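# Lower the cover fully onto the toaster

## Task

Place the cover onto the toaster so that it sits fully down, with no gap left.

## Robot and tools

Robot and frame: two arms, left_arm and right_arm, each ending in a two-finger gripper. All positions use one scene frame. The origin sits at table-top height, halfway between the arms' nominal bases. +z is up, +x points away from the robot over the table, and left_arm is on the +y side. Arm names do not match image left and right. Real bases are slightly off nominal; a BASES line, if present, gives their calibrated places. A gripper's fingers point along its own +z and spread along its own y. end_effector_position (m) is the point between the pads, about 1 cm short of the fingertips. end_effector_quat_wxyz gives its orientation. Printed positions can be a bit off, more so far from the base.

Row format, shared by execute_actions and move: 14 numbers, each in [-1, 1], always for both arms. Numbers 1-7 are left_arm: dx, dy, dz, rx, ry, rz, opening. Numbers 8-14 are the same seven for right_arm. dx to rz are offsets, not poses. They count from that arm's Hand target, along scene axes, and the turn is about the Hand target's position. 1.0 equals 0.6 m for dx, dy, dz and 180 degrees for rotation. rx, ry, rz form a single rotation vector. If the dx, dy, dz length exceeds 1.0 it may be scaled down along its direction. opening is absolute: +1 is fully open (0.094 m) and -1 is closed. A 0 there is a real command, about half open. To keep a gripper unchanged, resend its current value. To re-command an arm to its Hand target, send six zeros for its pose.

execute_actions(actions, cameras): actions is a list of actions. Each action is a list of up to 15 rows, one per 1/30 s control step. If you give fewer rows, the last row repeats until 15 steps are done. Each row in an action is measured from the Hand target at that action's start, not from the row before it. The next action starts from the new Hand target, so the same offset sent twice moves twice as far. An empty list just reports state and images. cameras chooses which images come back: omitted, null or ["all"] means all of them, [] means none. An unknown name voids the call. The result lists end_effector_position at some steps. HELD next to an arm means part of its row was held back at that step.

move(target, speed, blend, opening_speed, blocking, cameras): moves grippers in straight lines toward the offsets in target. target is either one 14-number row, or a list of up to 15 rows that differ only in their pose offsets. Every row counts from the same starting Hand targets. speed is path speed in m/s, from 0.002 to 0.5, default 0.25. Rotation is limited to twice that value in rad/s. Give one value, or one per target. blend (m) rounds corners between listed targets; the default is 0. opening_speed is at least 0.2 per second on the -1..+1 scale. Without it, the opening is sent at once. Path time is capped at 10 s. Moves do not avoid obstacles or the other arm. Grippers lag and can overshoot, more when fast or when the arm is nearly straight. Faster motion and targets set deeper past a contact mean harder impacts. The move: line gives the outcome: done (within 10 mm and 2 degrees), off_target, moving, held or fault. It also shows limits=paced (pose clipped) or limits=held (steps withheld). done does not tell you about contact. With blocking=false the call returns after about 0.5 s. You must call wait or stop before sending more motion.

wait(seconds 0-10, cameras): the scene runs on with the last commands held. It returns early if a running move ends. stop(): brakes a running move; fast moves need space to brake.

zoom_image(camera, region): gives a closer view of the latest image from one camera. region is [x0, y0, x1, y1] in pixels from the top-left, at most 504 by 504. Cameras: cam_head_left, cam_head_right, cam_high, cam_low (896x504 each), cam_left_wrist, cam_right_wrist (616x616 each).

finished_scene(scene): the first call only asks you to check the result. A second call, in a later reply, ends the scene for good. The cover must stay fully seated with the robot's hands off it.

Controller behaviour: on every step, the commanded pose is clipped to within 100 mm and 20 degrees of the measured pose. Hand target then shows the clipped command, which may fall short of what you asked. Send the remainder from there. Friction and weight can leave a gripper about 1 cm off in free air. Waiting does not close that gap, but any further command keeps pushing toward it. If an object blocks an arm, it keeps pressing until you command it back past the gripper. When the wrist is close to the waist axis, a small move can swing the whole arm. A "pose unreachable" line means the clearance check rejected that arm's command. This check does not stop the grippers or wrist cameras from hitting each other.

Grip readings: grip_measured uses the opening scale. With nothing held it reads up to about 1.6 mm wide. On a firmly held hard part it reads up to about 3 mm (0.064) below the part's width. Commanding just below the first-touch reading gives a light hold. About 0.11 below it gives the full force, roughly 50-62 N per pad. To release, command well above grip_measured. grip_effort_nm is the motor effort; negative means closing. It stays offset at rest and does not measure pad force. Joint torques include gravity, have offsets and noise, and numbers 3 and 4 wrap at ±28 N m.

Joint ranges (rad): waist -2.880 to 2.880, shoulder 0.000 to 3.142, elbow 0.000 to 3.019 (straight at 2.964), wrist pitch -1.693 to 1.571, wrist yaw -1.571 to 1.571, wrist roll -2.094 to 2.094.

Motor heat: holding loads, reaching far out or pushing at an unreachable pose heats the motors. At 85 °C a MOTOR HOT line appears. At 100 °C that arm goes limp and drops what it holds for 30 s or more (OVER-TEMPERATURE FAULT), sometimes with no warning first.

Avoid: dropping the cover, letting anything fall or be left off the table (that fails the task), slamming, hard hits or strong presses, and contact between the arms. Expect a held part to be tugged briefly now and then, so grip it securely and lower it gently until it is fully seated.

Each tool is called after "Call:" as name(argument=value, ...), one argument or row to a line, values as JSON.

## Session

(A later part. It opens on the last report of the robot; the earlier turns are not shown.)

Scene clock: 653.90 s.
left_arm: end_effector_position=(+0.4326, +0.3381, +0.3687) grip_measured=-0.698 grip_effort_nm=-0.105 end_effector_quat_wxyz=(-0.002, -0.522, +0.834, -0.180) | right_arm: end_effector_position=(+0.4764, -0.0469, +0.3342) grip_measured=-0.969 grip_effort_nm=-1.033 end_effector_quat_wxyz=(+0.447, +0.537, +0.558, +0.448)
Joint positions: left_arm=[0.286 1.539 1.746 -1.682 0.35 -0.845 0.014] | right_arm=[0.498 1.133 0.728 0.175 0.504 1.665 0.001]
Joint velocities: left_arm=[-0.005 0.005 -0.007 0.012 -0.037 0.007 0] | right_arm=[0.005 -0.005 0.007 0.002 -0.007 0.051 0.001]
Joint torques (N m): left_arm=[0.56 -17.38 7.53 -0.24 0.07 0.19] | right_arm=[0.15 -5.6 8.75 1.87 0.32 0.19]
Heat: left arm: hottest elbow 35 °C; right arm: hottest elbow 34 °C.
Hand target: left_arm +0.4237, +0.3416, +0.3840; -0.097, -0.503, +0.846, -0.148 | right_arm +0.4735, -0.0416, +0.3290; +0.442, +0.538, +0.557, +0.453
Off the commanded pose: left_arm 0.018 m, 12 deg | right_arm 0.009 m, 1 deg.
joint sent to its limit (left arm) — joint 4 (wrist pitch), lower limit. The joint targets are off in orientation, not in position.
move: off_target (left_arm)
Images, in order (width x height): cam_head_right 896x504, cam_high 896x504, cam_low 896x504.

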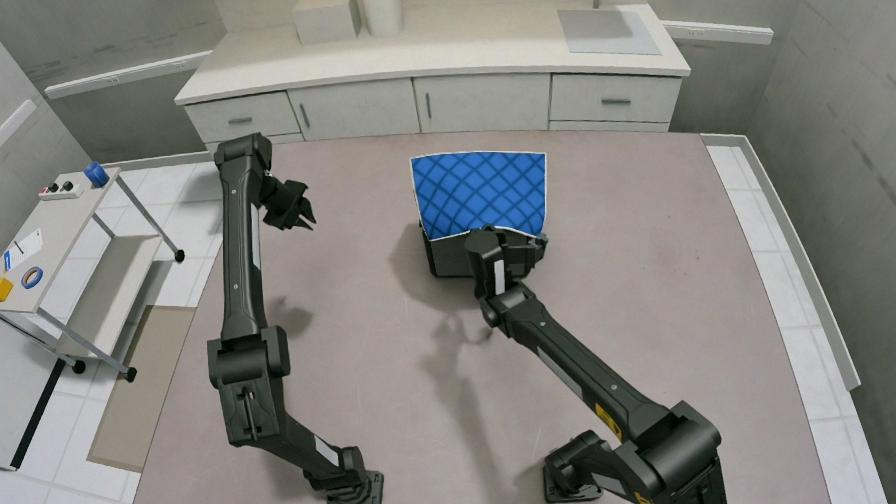

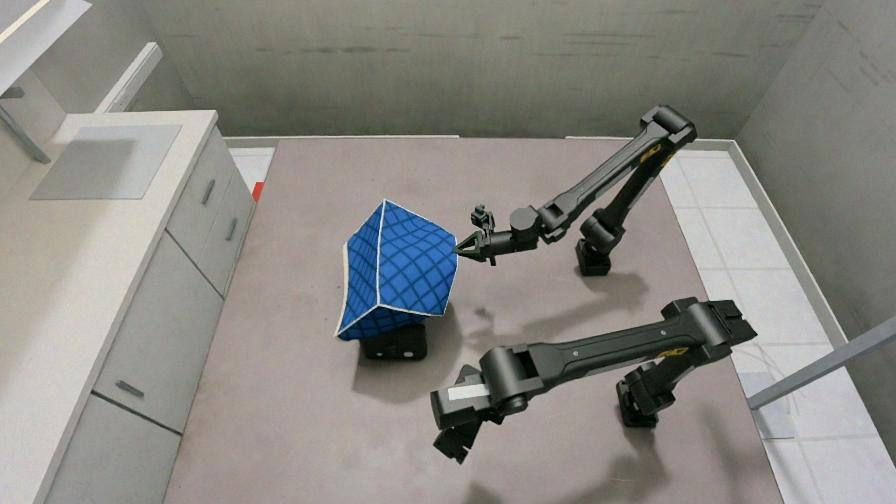

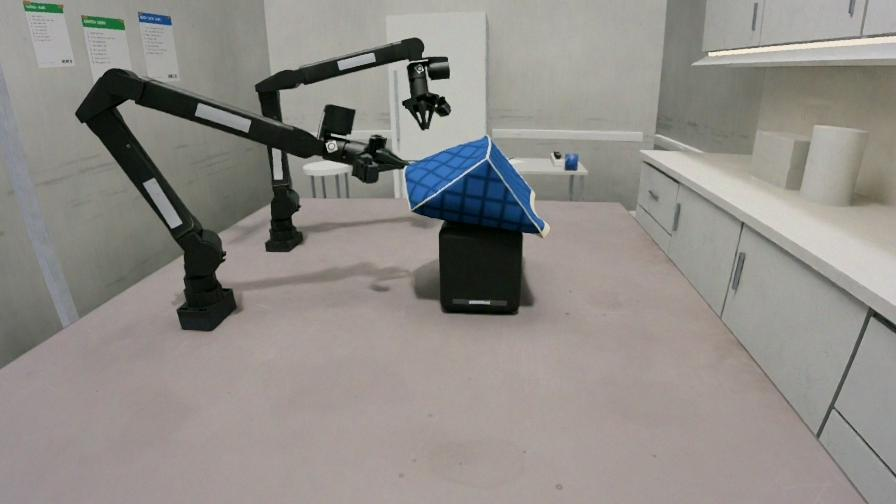

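Call:
move(
  target=[0,0,0,0,0,0,-0.7,0,0,0,0,0,0,0.6],
  opening_speed=0.8,
  cameras=["cam_low"],
)

Call:
move(
  target=[0,0,0,0,0,0,-0.7,-0.25,0,0.05,0,0,0,0.6],
  speed=0.15,
  cameras=["cam_low","cam_high","cam_head_right","cam_right_wrist"],
)

Call:
zoom_image(
  camera="cam_low",
  region=[340, 50, 640, 350],
)

Scene clock: 660.33 s.
left_arm: end_effector_position=(+0.4326, +0.3381, +0.3687) grip_measured=-0.698 grip_effort_nm=-0.095 end_effector_quat_wxyz=(-0.002, -0.522, +0.834, -0.180) | right_arm: end_effector_position=(+0.4762, -0.0464, +0.3343) grip_measured=+0.597 grip_effort_nm=0.110 end_effector_quat_wxyz=(+0.447, +0.537, +0.558, +0.448)
Joint positions: left_arm=[0.286 1.539 1.746 -1.682 0.35 -0.845 0.014] | right_arm=[0.499 1.133 0.728 0.175 0.504 1.665 0.075]
Joint velocities: left_arm=[0.005 0.005 0.002 0.002 0.007 0.037 -0.001] | right_arm=[-0.005 -0.005 0.022 -0.007 -0.007 0.037 0]
Joint torques (N m): left_arm=[0.85 -17.67 7.45 -0.03 0.04 0.18] | right_arm=[0.03 -5.48 8.68 1.89 0.33 0.18]
Heat: left arm: hottest elbow 35 °C; right arm: hottest elbow 34 °C.
Hand target: left_arm +0.4237, +0.3416, +0.3840; -0.097, -0.503, +0.846, -0.148 | right_arm +0.4735, -0.0416, +0.3290; +0.442, +0.538, +0.557, +0.453
Off the commanded pose: left_arm 0.018 m, 12 deg | right_arm 0.008 m, 1 deg.
joint sent to its limit (left arm) — joint 4 (wrist pitch), lower limit. The joint targets are off in orientation, not in position.
move: off_target (left_arm)
Images, in order (width x height): cam_low 896x504.

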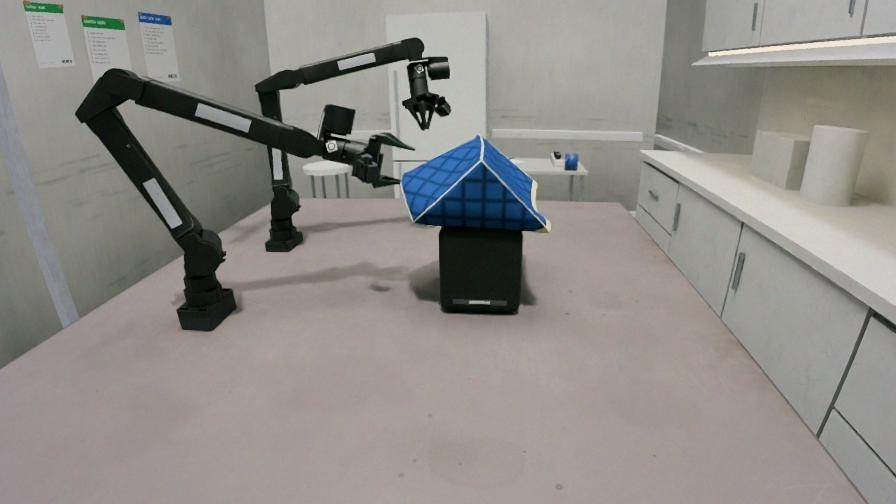

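Scene clock: 662.27 s.
left_arm: end_effector_position=(+0.4326, +0.3381, +0.3687) grip_measured=-0.698 grip_effort_nm=-0.110 end_effector_quat_wxyz=(-0.002, -0.522, +0.834, -0.180) | right_arm: end_effector_position=(+0.3282, -0.0423, +0.3629) grip_measured=+0.598 grip_effort_nm=0.110 end_effector_quat_wxyz=(+0.443, +0.539, +0.558, +0.450)
Joint positions: left_arm=[0.286 1.539 1.746 -1.682 0.35 -0.845 0.014] | right_arm=[0.841 0.728 0.607 -0.185 0.83 1.792 0.075]
Joint velocities: left_arm=[0.005 -0.005 -0.012 -0.007 0.007 -0.007 -0.002] | right_arm=[0.005 -0.005 -0.017 -0.002 -0.095 -0.022 0]
Joint torques (N m): left_arm=[0.62 -17.38 7.47 -0.17 0.05 0.18] | right_arm=[-0.03 -2.26 9.44 1.09 0.42 0.18]
Heat: left arm: hottest elbow 35 °C; right arm: hottest elbow 34 °C.
Hand target: left_arm +0.4237, +0.3416, +0.3840; -0.097, -0.503, +0.846, -0.148 | right_arm +0.3239, -0.0420, +0.3605; +0.438, +0.541, +0.556, +0.453
Off the commanded pose: left_arm 0.018 m, 12 deg | right_arm 0.006 m, 0 deg.
joint sent to its limit (left arm) — joint 4 (wrist pitch), lower limit. The joint targets are off in orientation, not in position.
move: off_target (left_arm)
Images, in order (width x height): cam_head_right 896x504, cam_high 896x504, cam_low 896x504, cam_right_wrist 616x616.

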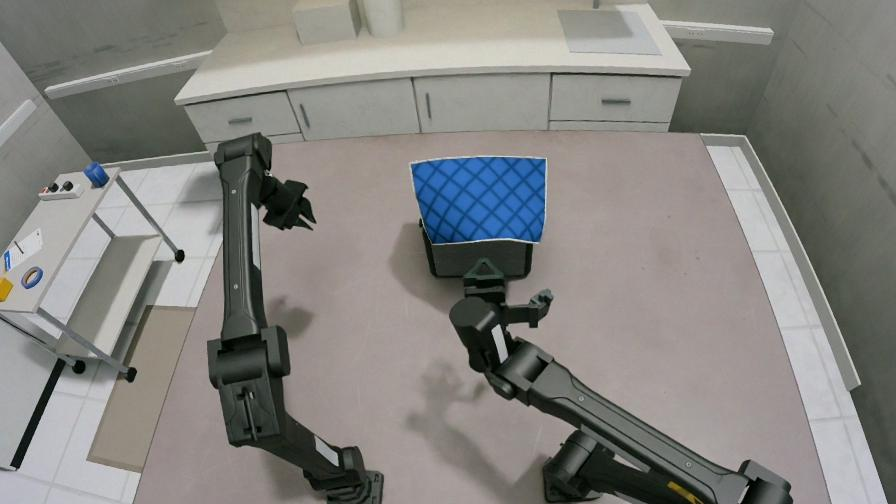

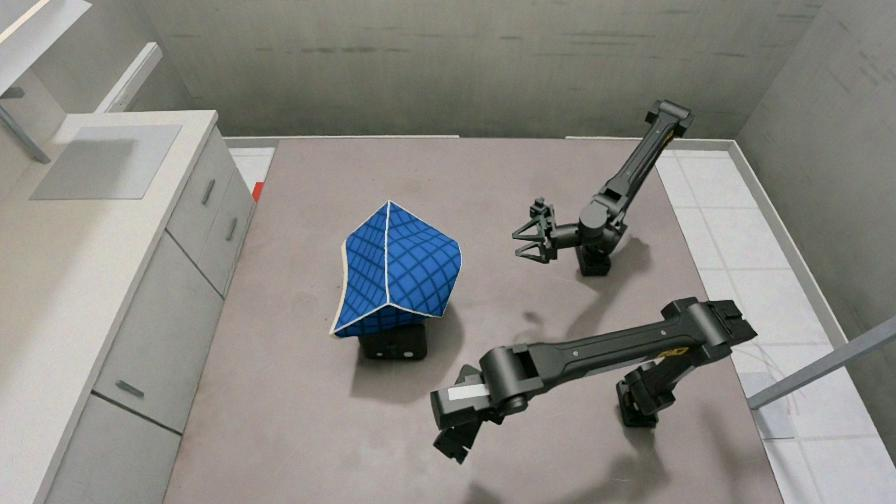

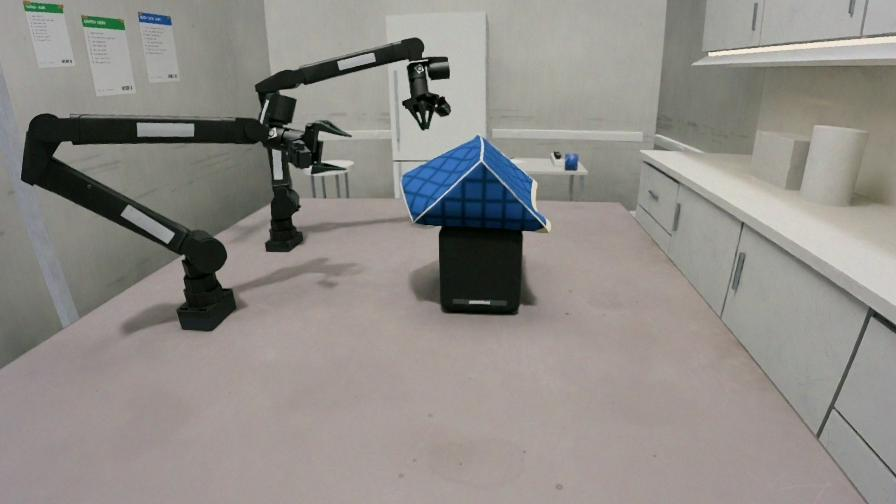

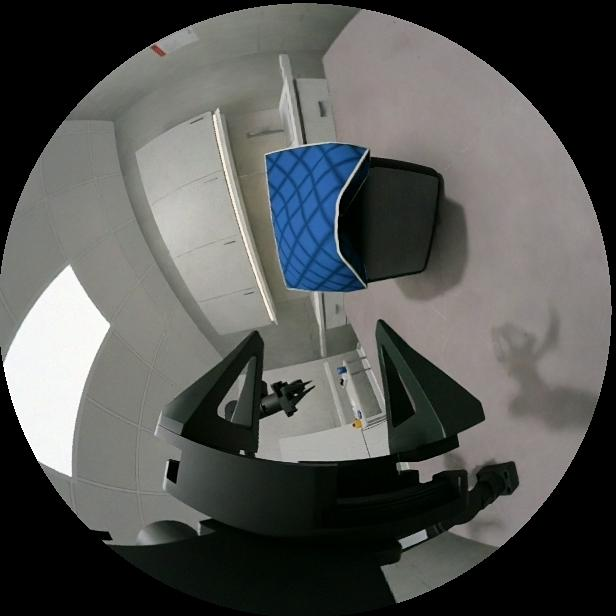

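Scaled by 1.680.

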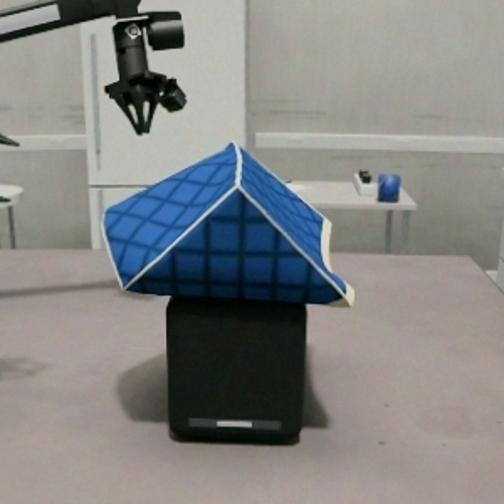

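Call:
move(
  target=[
    [0,0,0.05,-0.044,-0.415,-0.336,0.1,0.0,-0.342,0.1,-0.285,-0.064,0.401,0.1],
    [0.172,-0.25,-0.08,-0.044,-0.415,-0.336,0.1,0.338,-0.342,-0.04,-0.285,-0.064,0.401,0.1],
  ],
  speed=0.25,
)

Call:
zoom_image(
  camera="cam_low",
  region=[340, 50, 640, 350],
)

Call:
zoom_image(
  camera="cam_high",
  region=[280, 150, 500, 390],
)

Scene clock: 691.63 s.
left_arm: end_effector_position=(+0.5188, +0.1962, +0.3368) grip_measured=+0.098 grip_effort_nm=0.115 end_effector_quat_wxyz=(+0.318, +0.154, +0.847, -0.398) | right_arm: end_effector_position=(+0.5114, -0.2462, +0.3218) grip_measured=+0.102 grip_effort_nm=-0.110 end_effector_quat_wxyz=(+0.311, -0.147, +0.855, +0.388)
Joint positions: left_arm=[0.139 1.524 1.411 -0.898 0.967 0.204 0.052] | right_arm=[-0.371 1.488 1.311 -1.111 -1.016 -0.516 0.052]
Joint velocities: left_arm=[-0.015 -0.015 -0.012 0.012 -0.007 -0.007 0.002] | right_arm=[-0.005 -0.005 -0.012 -0.012 -0.022 0.007 0]
Joint torques (N m): left_arm=[-0.56 -14.45 8.05 1.24 0.36 -0.01] | right_arm=[-0.26 -9.41 14.17 0.85 -0.42 0.22]
Heat: left arm: hottest elbow 35 °C; right arm: hottest elbow 34 °C.
Hand target: left_arm +0.5236, +0.1927, +0.3346; +0.319, +0.155, +0.846, -0.398 | right_arm +0.5284, -0.2467, +0.3372; +0.323, -0.156, +0.853, +0.380
Off the commanded pose: left_arm 0.009 m, 1 deg | right_arm 0.021 m, 2 deg.
move: off_target (right_arm)

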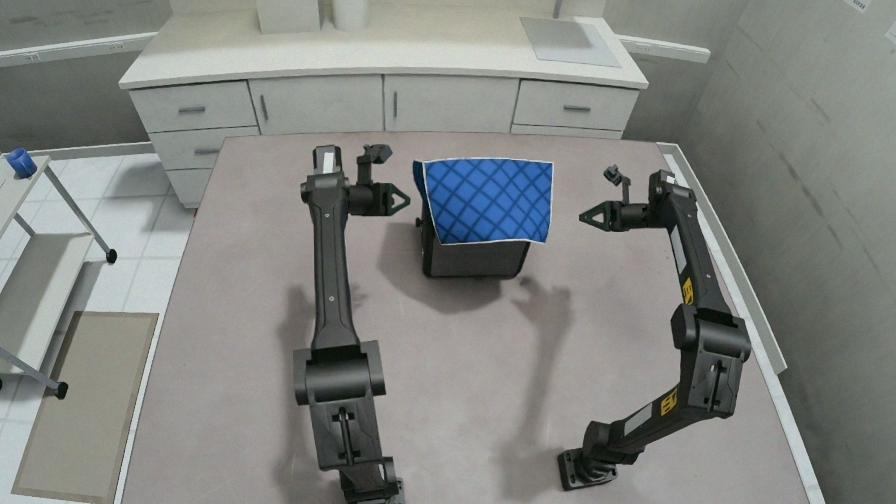

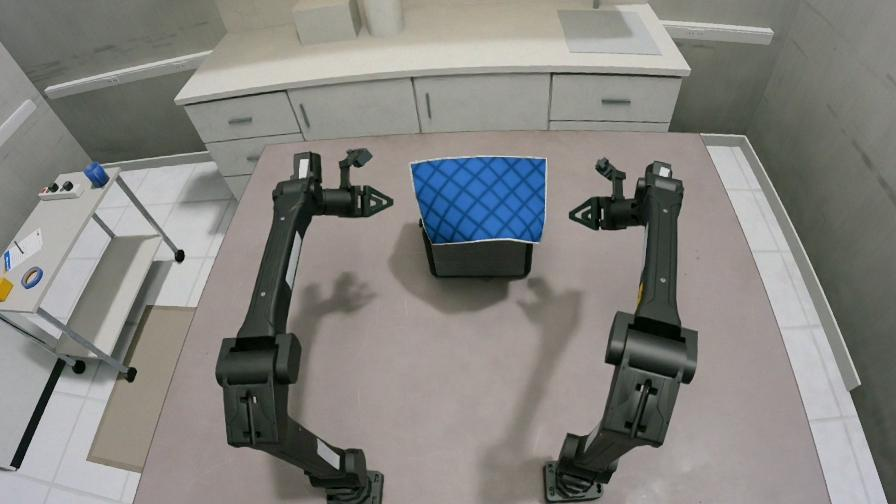

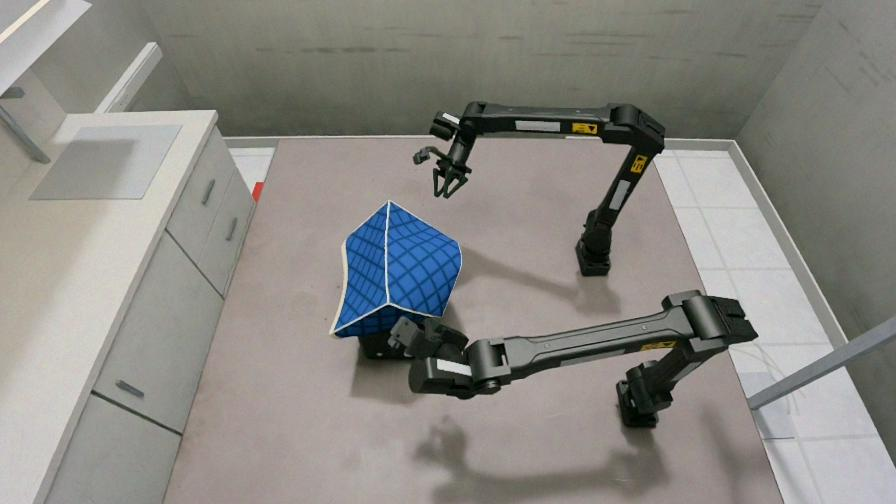

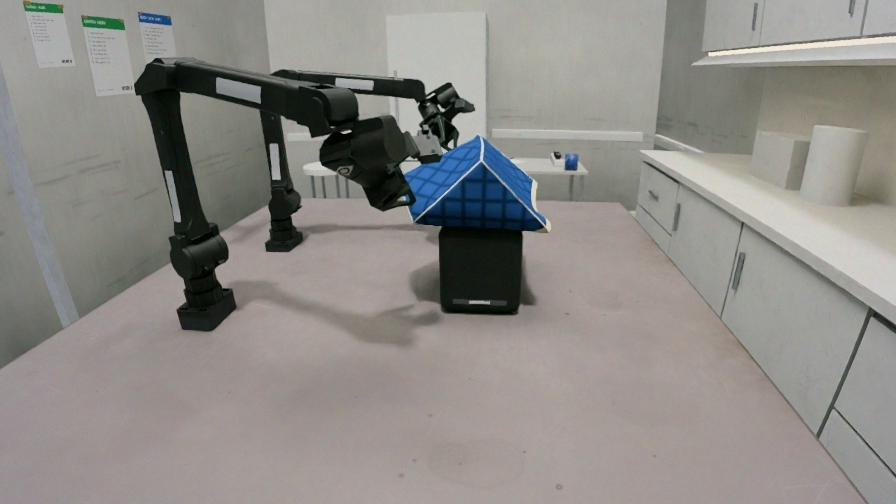

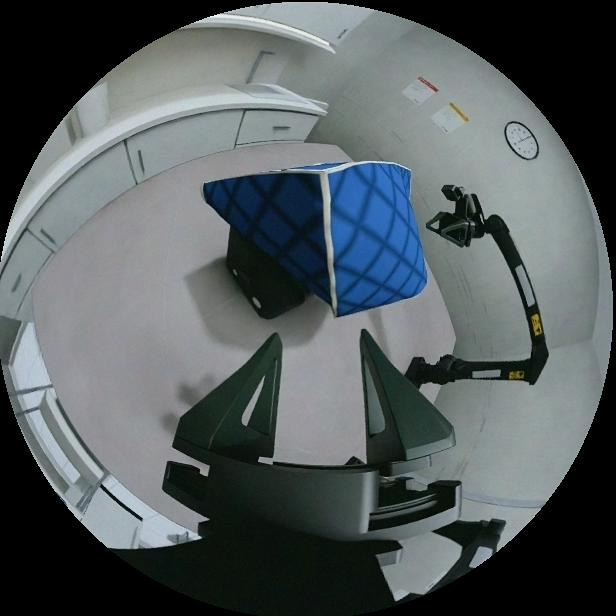

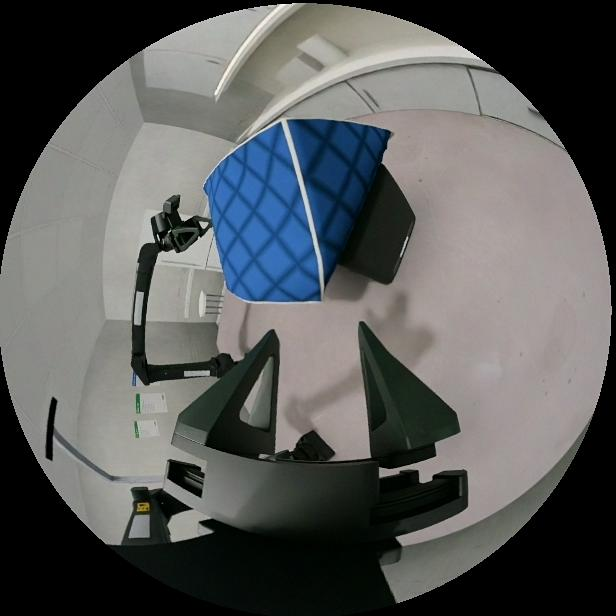

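Scaled by 1.680.

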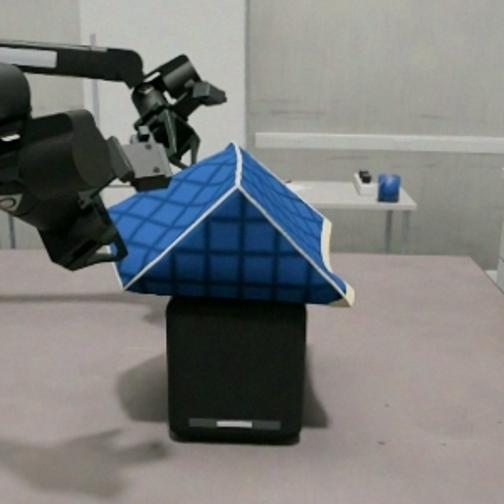

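Scaled by 2.100.

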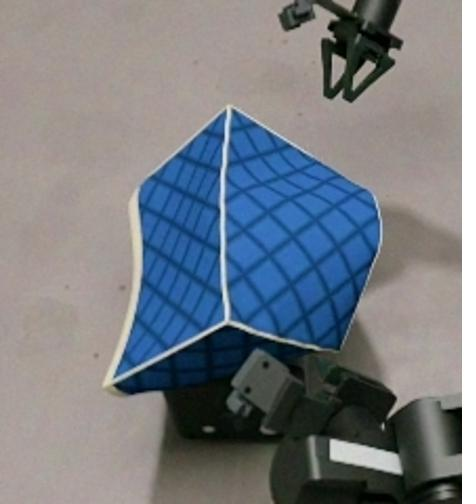

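Call:
move(
  target=[0.062,-0.1,-0.06,0,0,0,0.1,0.076,0.1,-0.053,0,0,0,0.1],
  speed=0.1,
  cameras=["cam_low","cam_left_wrist","cam_right_wrist","cam_high"],
)

Call:
zoom_image(
  camera="cam_low",
  region=[340, 50, 640, 350],
)

Scene clock: 702.30 s.
left_arm: end_effector_position=(+0.5543, +0.1400, +0.3030) grip_measured=+0.098 grip_effort_nm=0.110 end_effector_quat_wxyz=(+0.319, +0.154, +0.847, -0.396) | right_arm: end_effector_position=(+0.5628, -0.1886, +0.3083) grip_measured=+0.102 grip_effort_nm=-0.129 end_effector_quat_wxyz=(+0.325, -0.157, +0.851, +0.381)
Joint positions: left_arm=[0.022 1.598 1.394 -0.678 0.895 0.045 0.052] | right_arm=[-0.225 1.539 1.311 -0.821 -0.959 -0.277 0.052]
Joint velocities: left_arm=[-0.005 0.005 -0.002 -0.022 0.007 -0.022 -0.001] | right_arm=[0.005 0.005 -0.022 -0.012 -0.051 -0.007 0]
Joint torques (N m): left_arm=[-1.08 -14.97 8.43 1.39 0.26 -0.01] | right_arm=[-0.26 -9.7 11.49 1.2 -0.33 0.21]
Heat: left arm: hottest elbow 36 °C; right arm: hottest elbow 35 °C.
Hand target: left_arm +0.5608, +0.1336, +0.2978; +0.318, +0.155, +0.847, -0.398 | right_arm +0.5736, -0.1863, +0.3061; +0.324, -0.155, +0.852, +0.381
Off the commanded pose: left_arm 0.011 m, 0 deg | right_arm 0.012 m, 0 deg.
move: off_target (left_arm, right_arm)
Images, in order (width x height): cam_high 896x504, cam_low 896x504, cam_left_wrist 616x616, cam_right_wrist 616x616.

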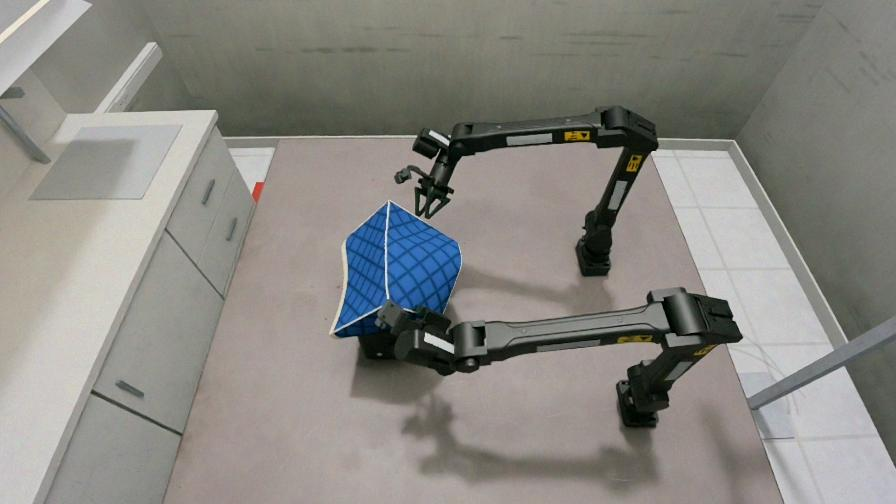

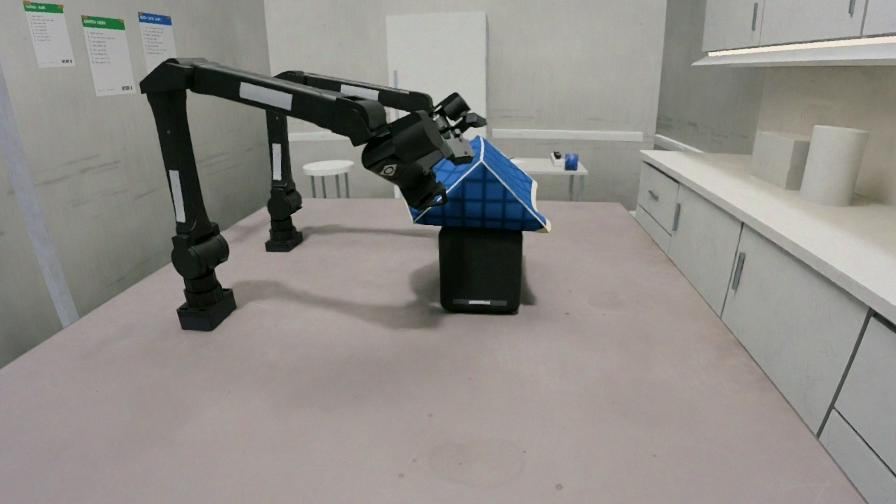

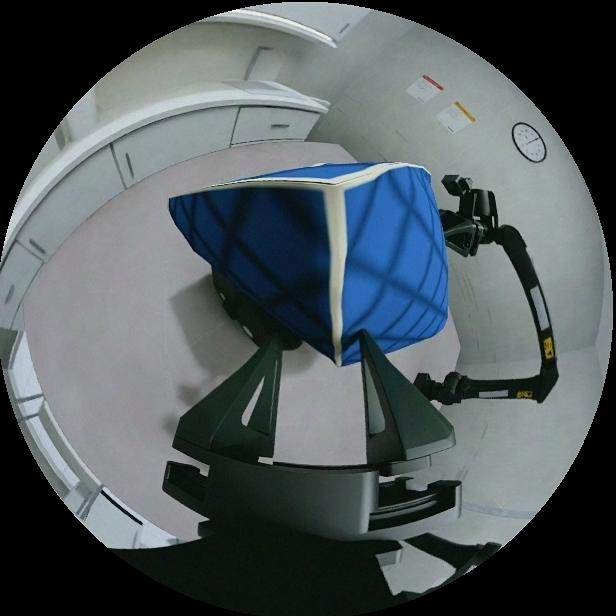

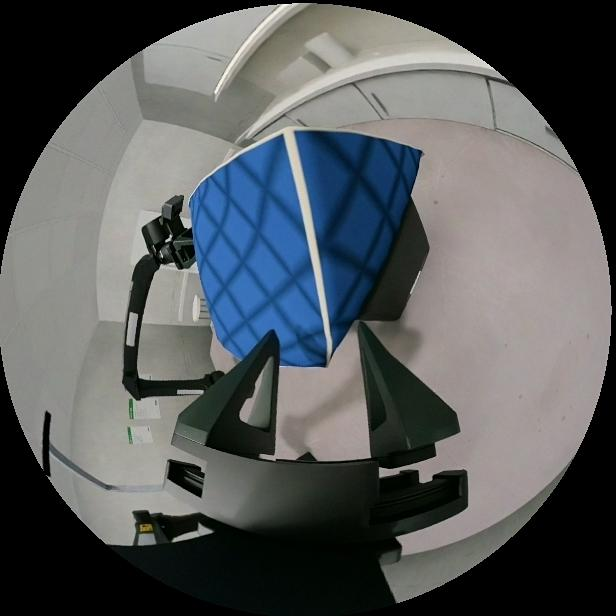

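Scaled by 1.680.

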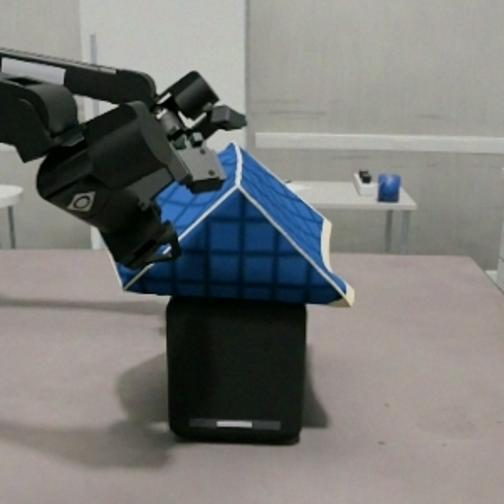

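Call:
move(
  target=[0.068,-0.024,0.035,0,0,0,0.1,0.068,0.024,0.035,0,0,0,0.1],
  speed=0.08,
  cameras=["cam_left_wrist","cam_right_wrist"],
)

Scene clock: 708.97 s.
left_arm: end_effector_position=(+0.5887, +0.1278, +0.3077) grip_measured=+0.098 grip_effort_nm=0.110 end_effector_quat_wxyz=(+0.313, +0.150, +0.850, -0.397) | right_arm: end_effector_position=(+0.5971, -0.1755, +0.3158) grip_measured=+0.102 grip_effort_nm=-0.120 end_effector_quat_wxyz=(+0.319, -0.151, +0.853, +0.383)
Joint positions: left_arm=[-0.002 1.684 1.515 -0.702 0.878 0.011 0.052] | right_arm=[-0.188 1.613 1.417 -0.821 -0.939 -0.215 0.052]
Joint velocities: left_arm=[-0.005 0.005 -0.002 -0.012 0.022 -0.051 0.001] | right_arm=[-0.005 -0.005 0.007 0.012 0.007 -0.037 0]
Joint torques (N m): left_arm=[-0.85 -16.26 11.63 0.42 0.29 0.02] | right_arm=[0.03 -10.75 14.89 0.73 -0.32 0.23]
Heat: left arm: hottest elbow 36 °C; right arm: hottest elbow 36 °C.
Hand target: left_arm +0.6016, +0.1191, +0.3190; +0.317, +0.155, +0.847, -0.398 | right_arm +0.6145, -0.1717, +0.3267; +0.324, -0.155, +0.852, +0.382
Off the commanded pose: left_arm 0.019 m, 1 deg | right_arm 0.021 m, 1 deg.
move: off_target (left_arm, right_arm)
Images, in order (width x height): cam_left_wrist 616x616, cam_right_wrist 616x616.

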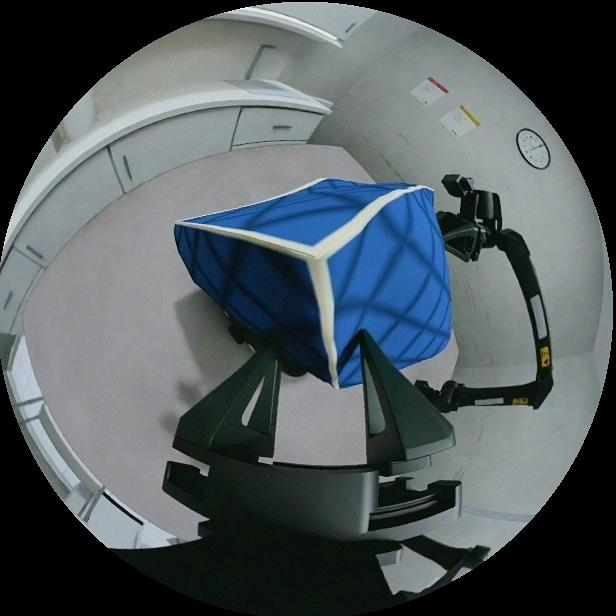

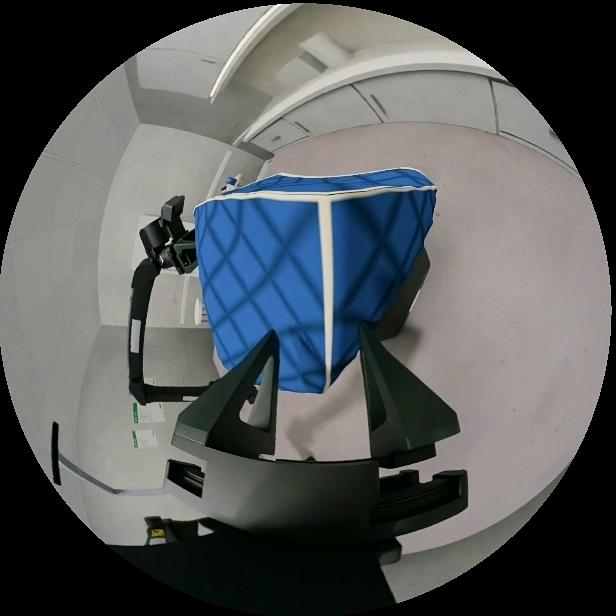

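Call:
move(
  target=[0.01,-0.02,-0.012,0,0,0,0.1,0.01,0.02,-0.012,0,0,0,0.1],
  speed=0.08,
  cameras=[],
)

Call:
move(
  target=[0,0,0,0,0,0,-1,0,0,0,0,0,0,-1],
  opening_speed=1,
  cameras=["cam_left_wrist","cam_right_wrist"],
)

Call:
move(
  target=[0,0.0,0.28,0,0,0,-1,0,0,0.28,0,0,0,-1],
  speed=0.1,
)

Call:
zoom_image(
  camera="cam_low",
  region=[340, 20, 640, 320],
)

Scene clock: 715.07 s.
left_arm: end_effector_position=(+0.5913, +0.1180, +0.2992) grip_measured=+0.098 grip_effort_nm=0.105 end_effector_quat_wxyz=(+0.304, +0.145, +0.854, -0.398) | right_arm: end_effector_position=(+0.6026, -0.1652, +0.3116) grip_measured=+0.102 grip_effort_nm=-0.129 end_effector_quat_wxyz=(+0.317, -0.149, +0.855, +0.384)
Joint positions: left_arm=[-0.02 1.699 1.518 -0.696 0.864 -0.01 0.052] | right_arm=[-0.166 1.623 1.418 -0.792 -0.926 -0.183 0.052]
Joint velocities: left_arm=[0.005 -0.005 -0.007 0.017 0.007 -0.007 0.001] | right_arm=[0.005 0.005 -0.002 0.002 0.037 -0.037 0]
Joint torques (N m): left_arm=[-1.2 -16.67 11.45 1.37 0.3 0.03] | right_arm=[-0.03 -10.75 14.12 1.28 -0.33 0.23]
Heat: left arm: hottest elbow 38 °C; right arm: hottest elbow 37 °C.
Hand target: left_arm +0.6076, +0.1074, +0.3116; +0.317, +0.156, +0.847, -0.397 | right_arm +0.6204, -0.1598, +0.3195; +0.324, -0.155, +0.851, +0.382
Off the commanded pose: left_arm 0.023 m, 2 deg | right_arm 0.020 m, 1 deg.
move: off_target (left_arm, right_arm)
No camera images: "cameras" was empty.

Scene clock: 716.43 s.
left_arm: end_effector_position=(+0.5911, +0.1164, +0.2992) grip_measured=-0.924 grip_effort_nm=-0.979 end_effector_quat_wxyz=(+0.303, +0.145, +0.854, -0.398) | right_arm: end_effector_position=(+0.6028, -0.1640, +0.3116) grip_measured=-0.950 grip_effort_nm=-0.935 end_effector_quat_wxyz=(+0.316, -0.150, +0.855, +0.384)
Joint positions: left_arm=[-0.023 1.699 1.518 -0.695 0.863 -0.012 0.004] | right_arm=[-0.164 1.623 1.418 -0.79 -0.924 -0.181 0.002]
Joint velocities: left_arm=[-0.005 -0.005 0.017 -0.007 0.022 0.022 -0.002] | right_arm=[0.005 -0.005 -0.027 0.007 0.022 -0.022 -0.001]
Joint torques (N m): left_arm=[-1.14 -16.79 11.51 1.33 0.3 0.02] | right_arm=[-0.09 -10.7 14.13 1.21 -0.38 0.2]
Heat: left arm: hottest elbow 38 °C; right arm: hottest elbow 37 °C.
Hand target: left_arm +0.6076, +0.1073, +0.3116; +0.317, +0.155, +0.847, -0.398 | right_arm +0.6204, -0.1596, +0.3196; +0.324, -0.155, +0.851, +0.382
Off the commanded pose: left_arm 0.023 m, 2 deg | right_arm 0.020 m, 1 deg.
move: off_target (left_arm, right_arm)
Images, in order (width x height): cam_left_wrist 616x616, cam_right_wrist 616x616.

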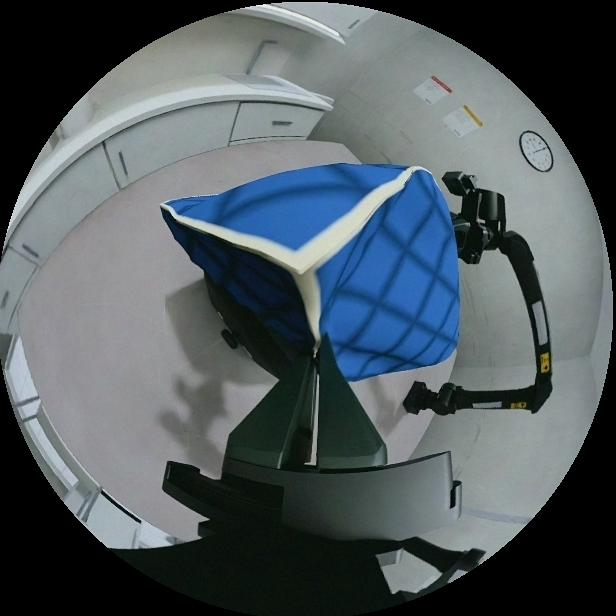

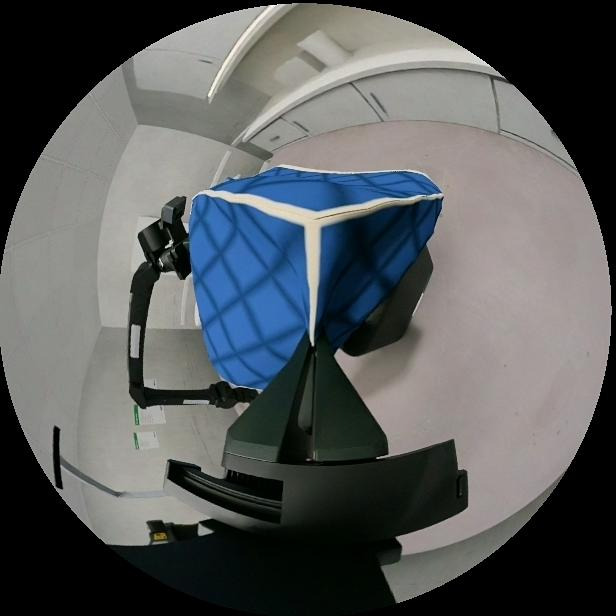

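Scene clock: 718.97 s.
left_arm: end_effector_position=(+0.6021, +0.1168, +0.4614) grip_measured=-0.927 grip_effort_nm=-1.028 end_effector_quat_wxyz=(+0.307, +0.141, +0.853, -0.397) | right_arm: end_effector_position=(+0.6122, -0.1654, +0.4708) grip_measured=-0.955 grip_effort_nm=-1.043 end_effector_quat_wxyz=(+0.313, -0.144, +0.856, +0.385)
Joint positions: left_arm=[-0.023 1.74 1.998 -1.121 0.858 -0.025 0.003] | right_arm=[-0.164 1.653 1.877 -1.222 -0.922 -0.169 0.002]
Joint velocities: left_arm=[-0.005 -0.015 -0.012 -0.002 -0.022 -0.022 0] | right_arm=[-0.005 0.005 0.022 0.002 -0.066 0.022 0]
Joint torques (N m): left_arm=[-1.26 -17.67 11.74 0.59 0.39 0.07] | right_arm=[-0.15 -12.16 15.3 0.72 -0.47 0.09]
Heat: left arm: hottest elbow 38 °C; right arm: hottest elbow 37 °C.
Hand target: left_arm +0.6070, +0.1048, +0.4796; +0.317, +0.155, +0.847, -0.398 | right_arm +0.6224, -0.1599, +0.4875; +0.324, -0.155, +0.851, +0.382
Off the commanded pose: left_arm 0.021 m, 2 deg | right_arm 0.020 m, 2 deg.
move: off_target (left_arm, right_arm)

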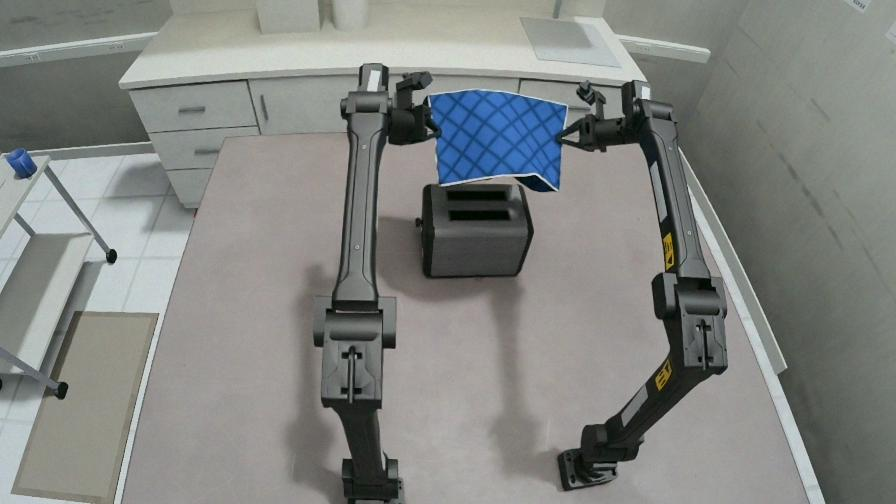

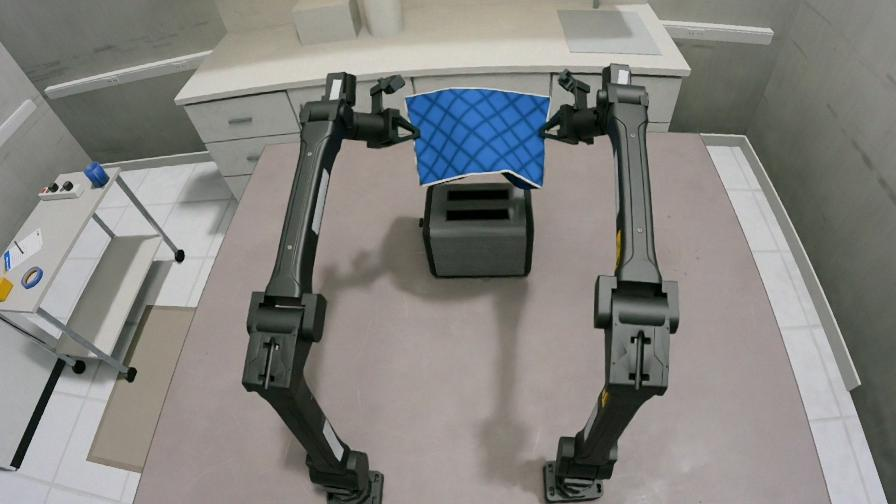

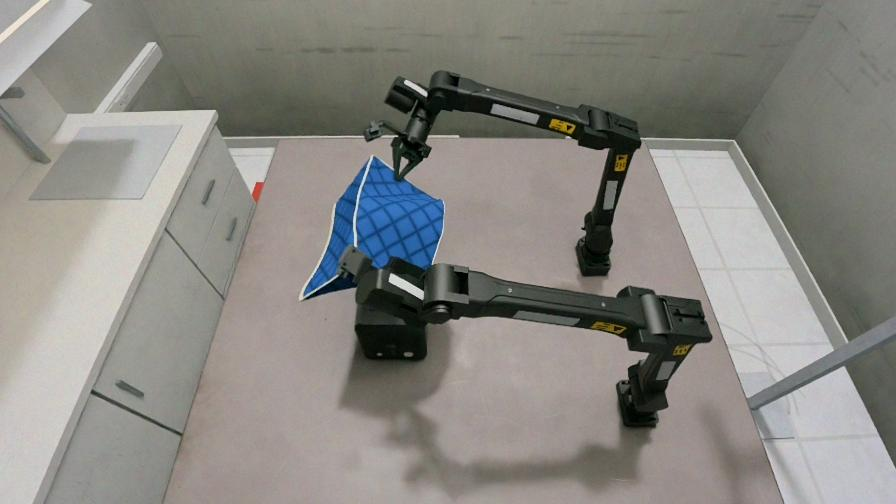

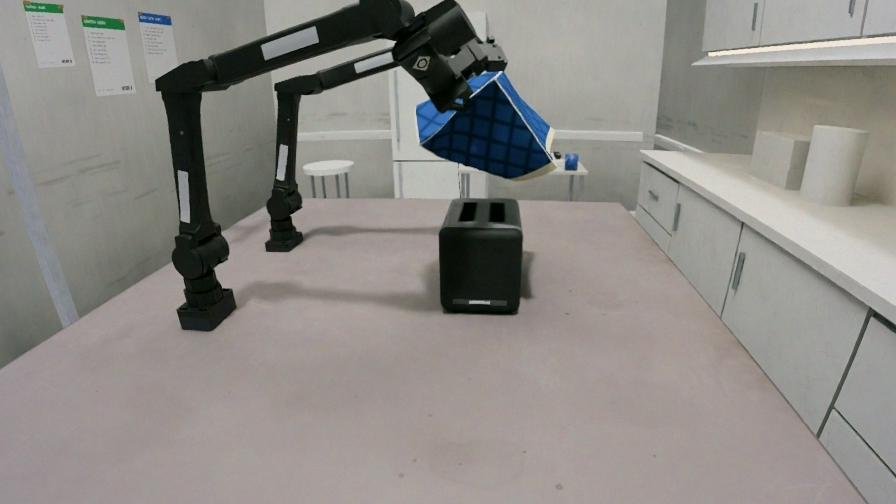

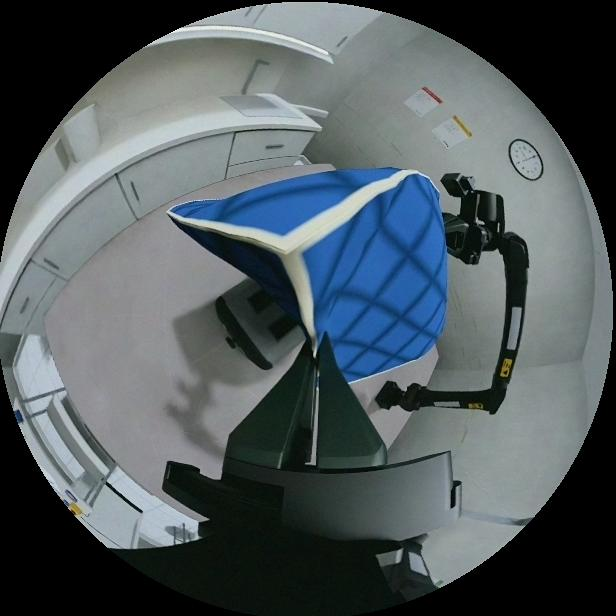

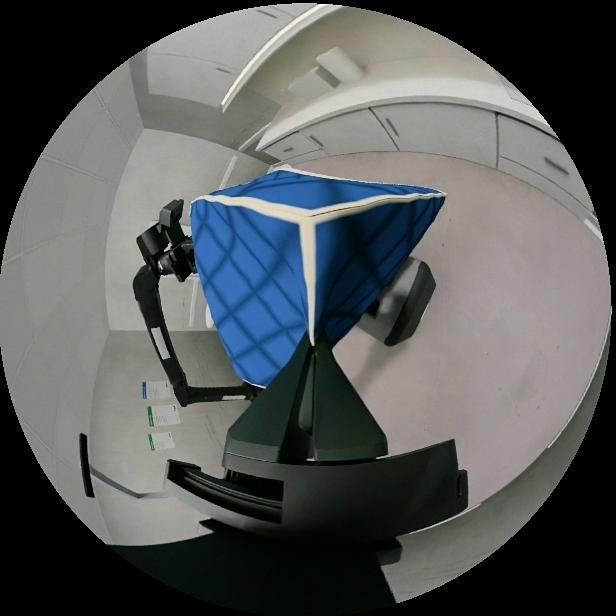

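Scaled by 1.680.

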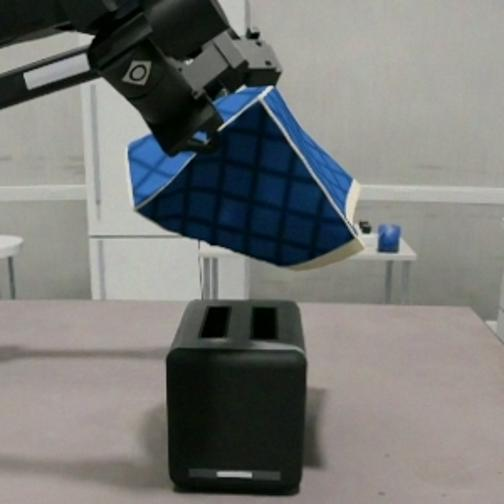

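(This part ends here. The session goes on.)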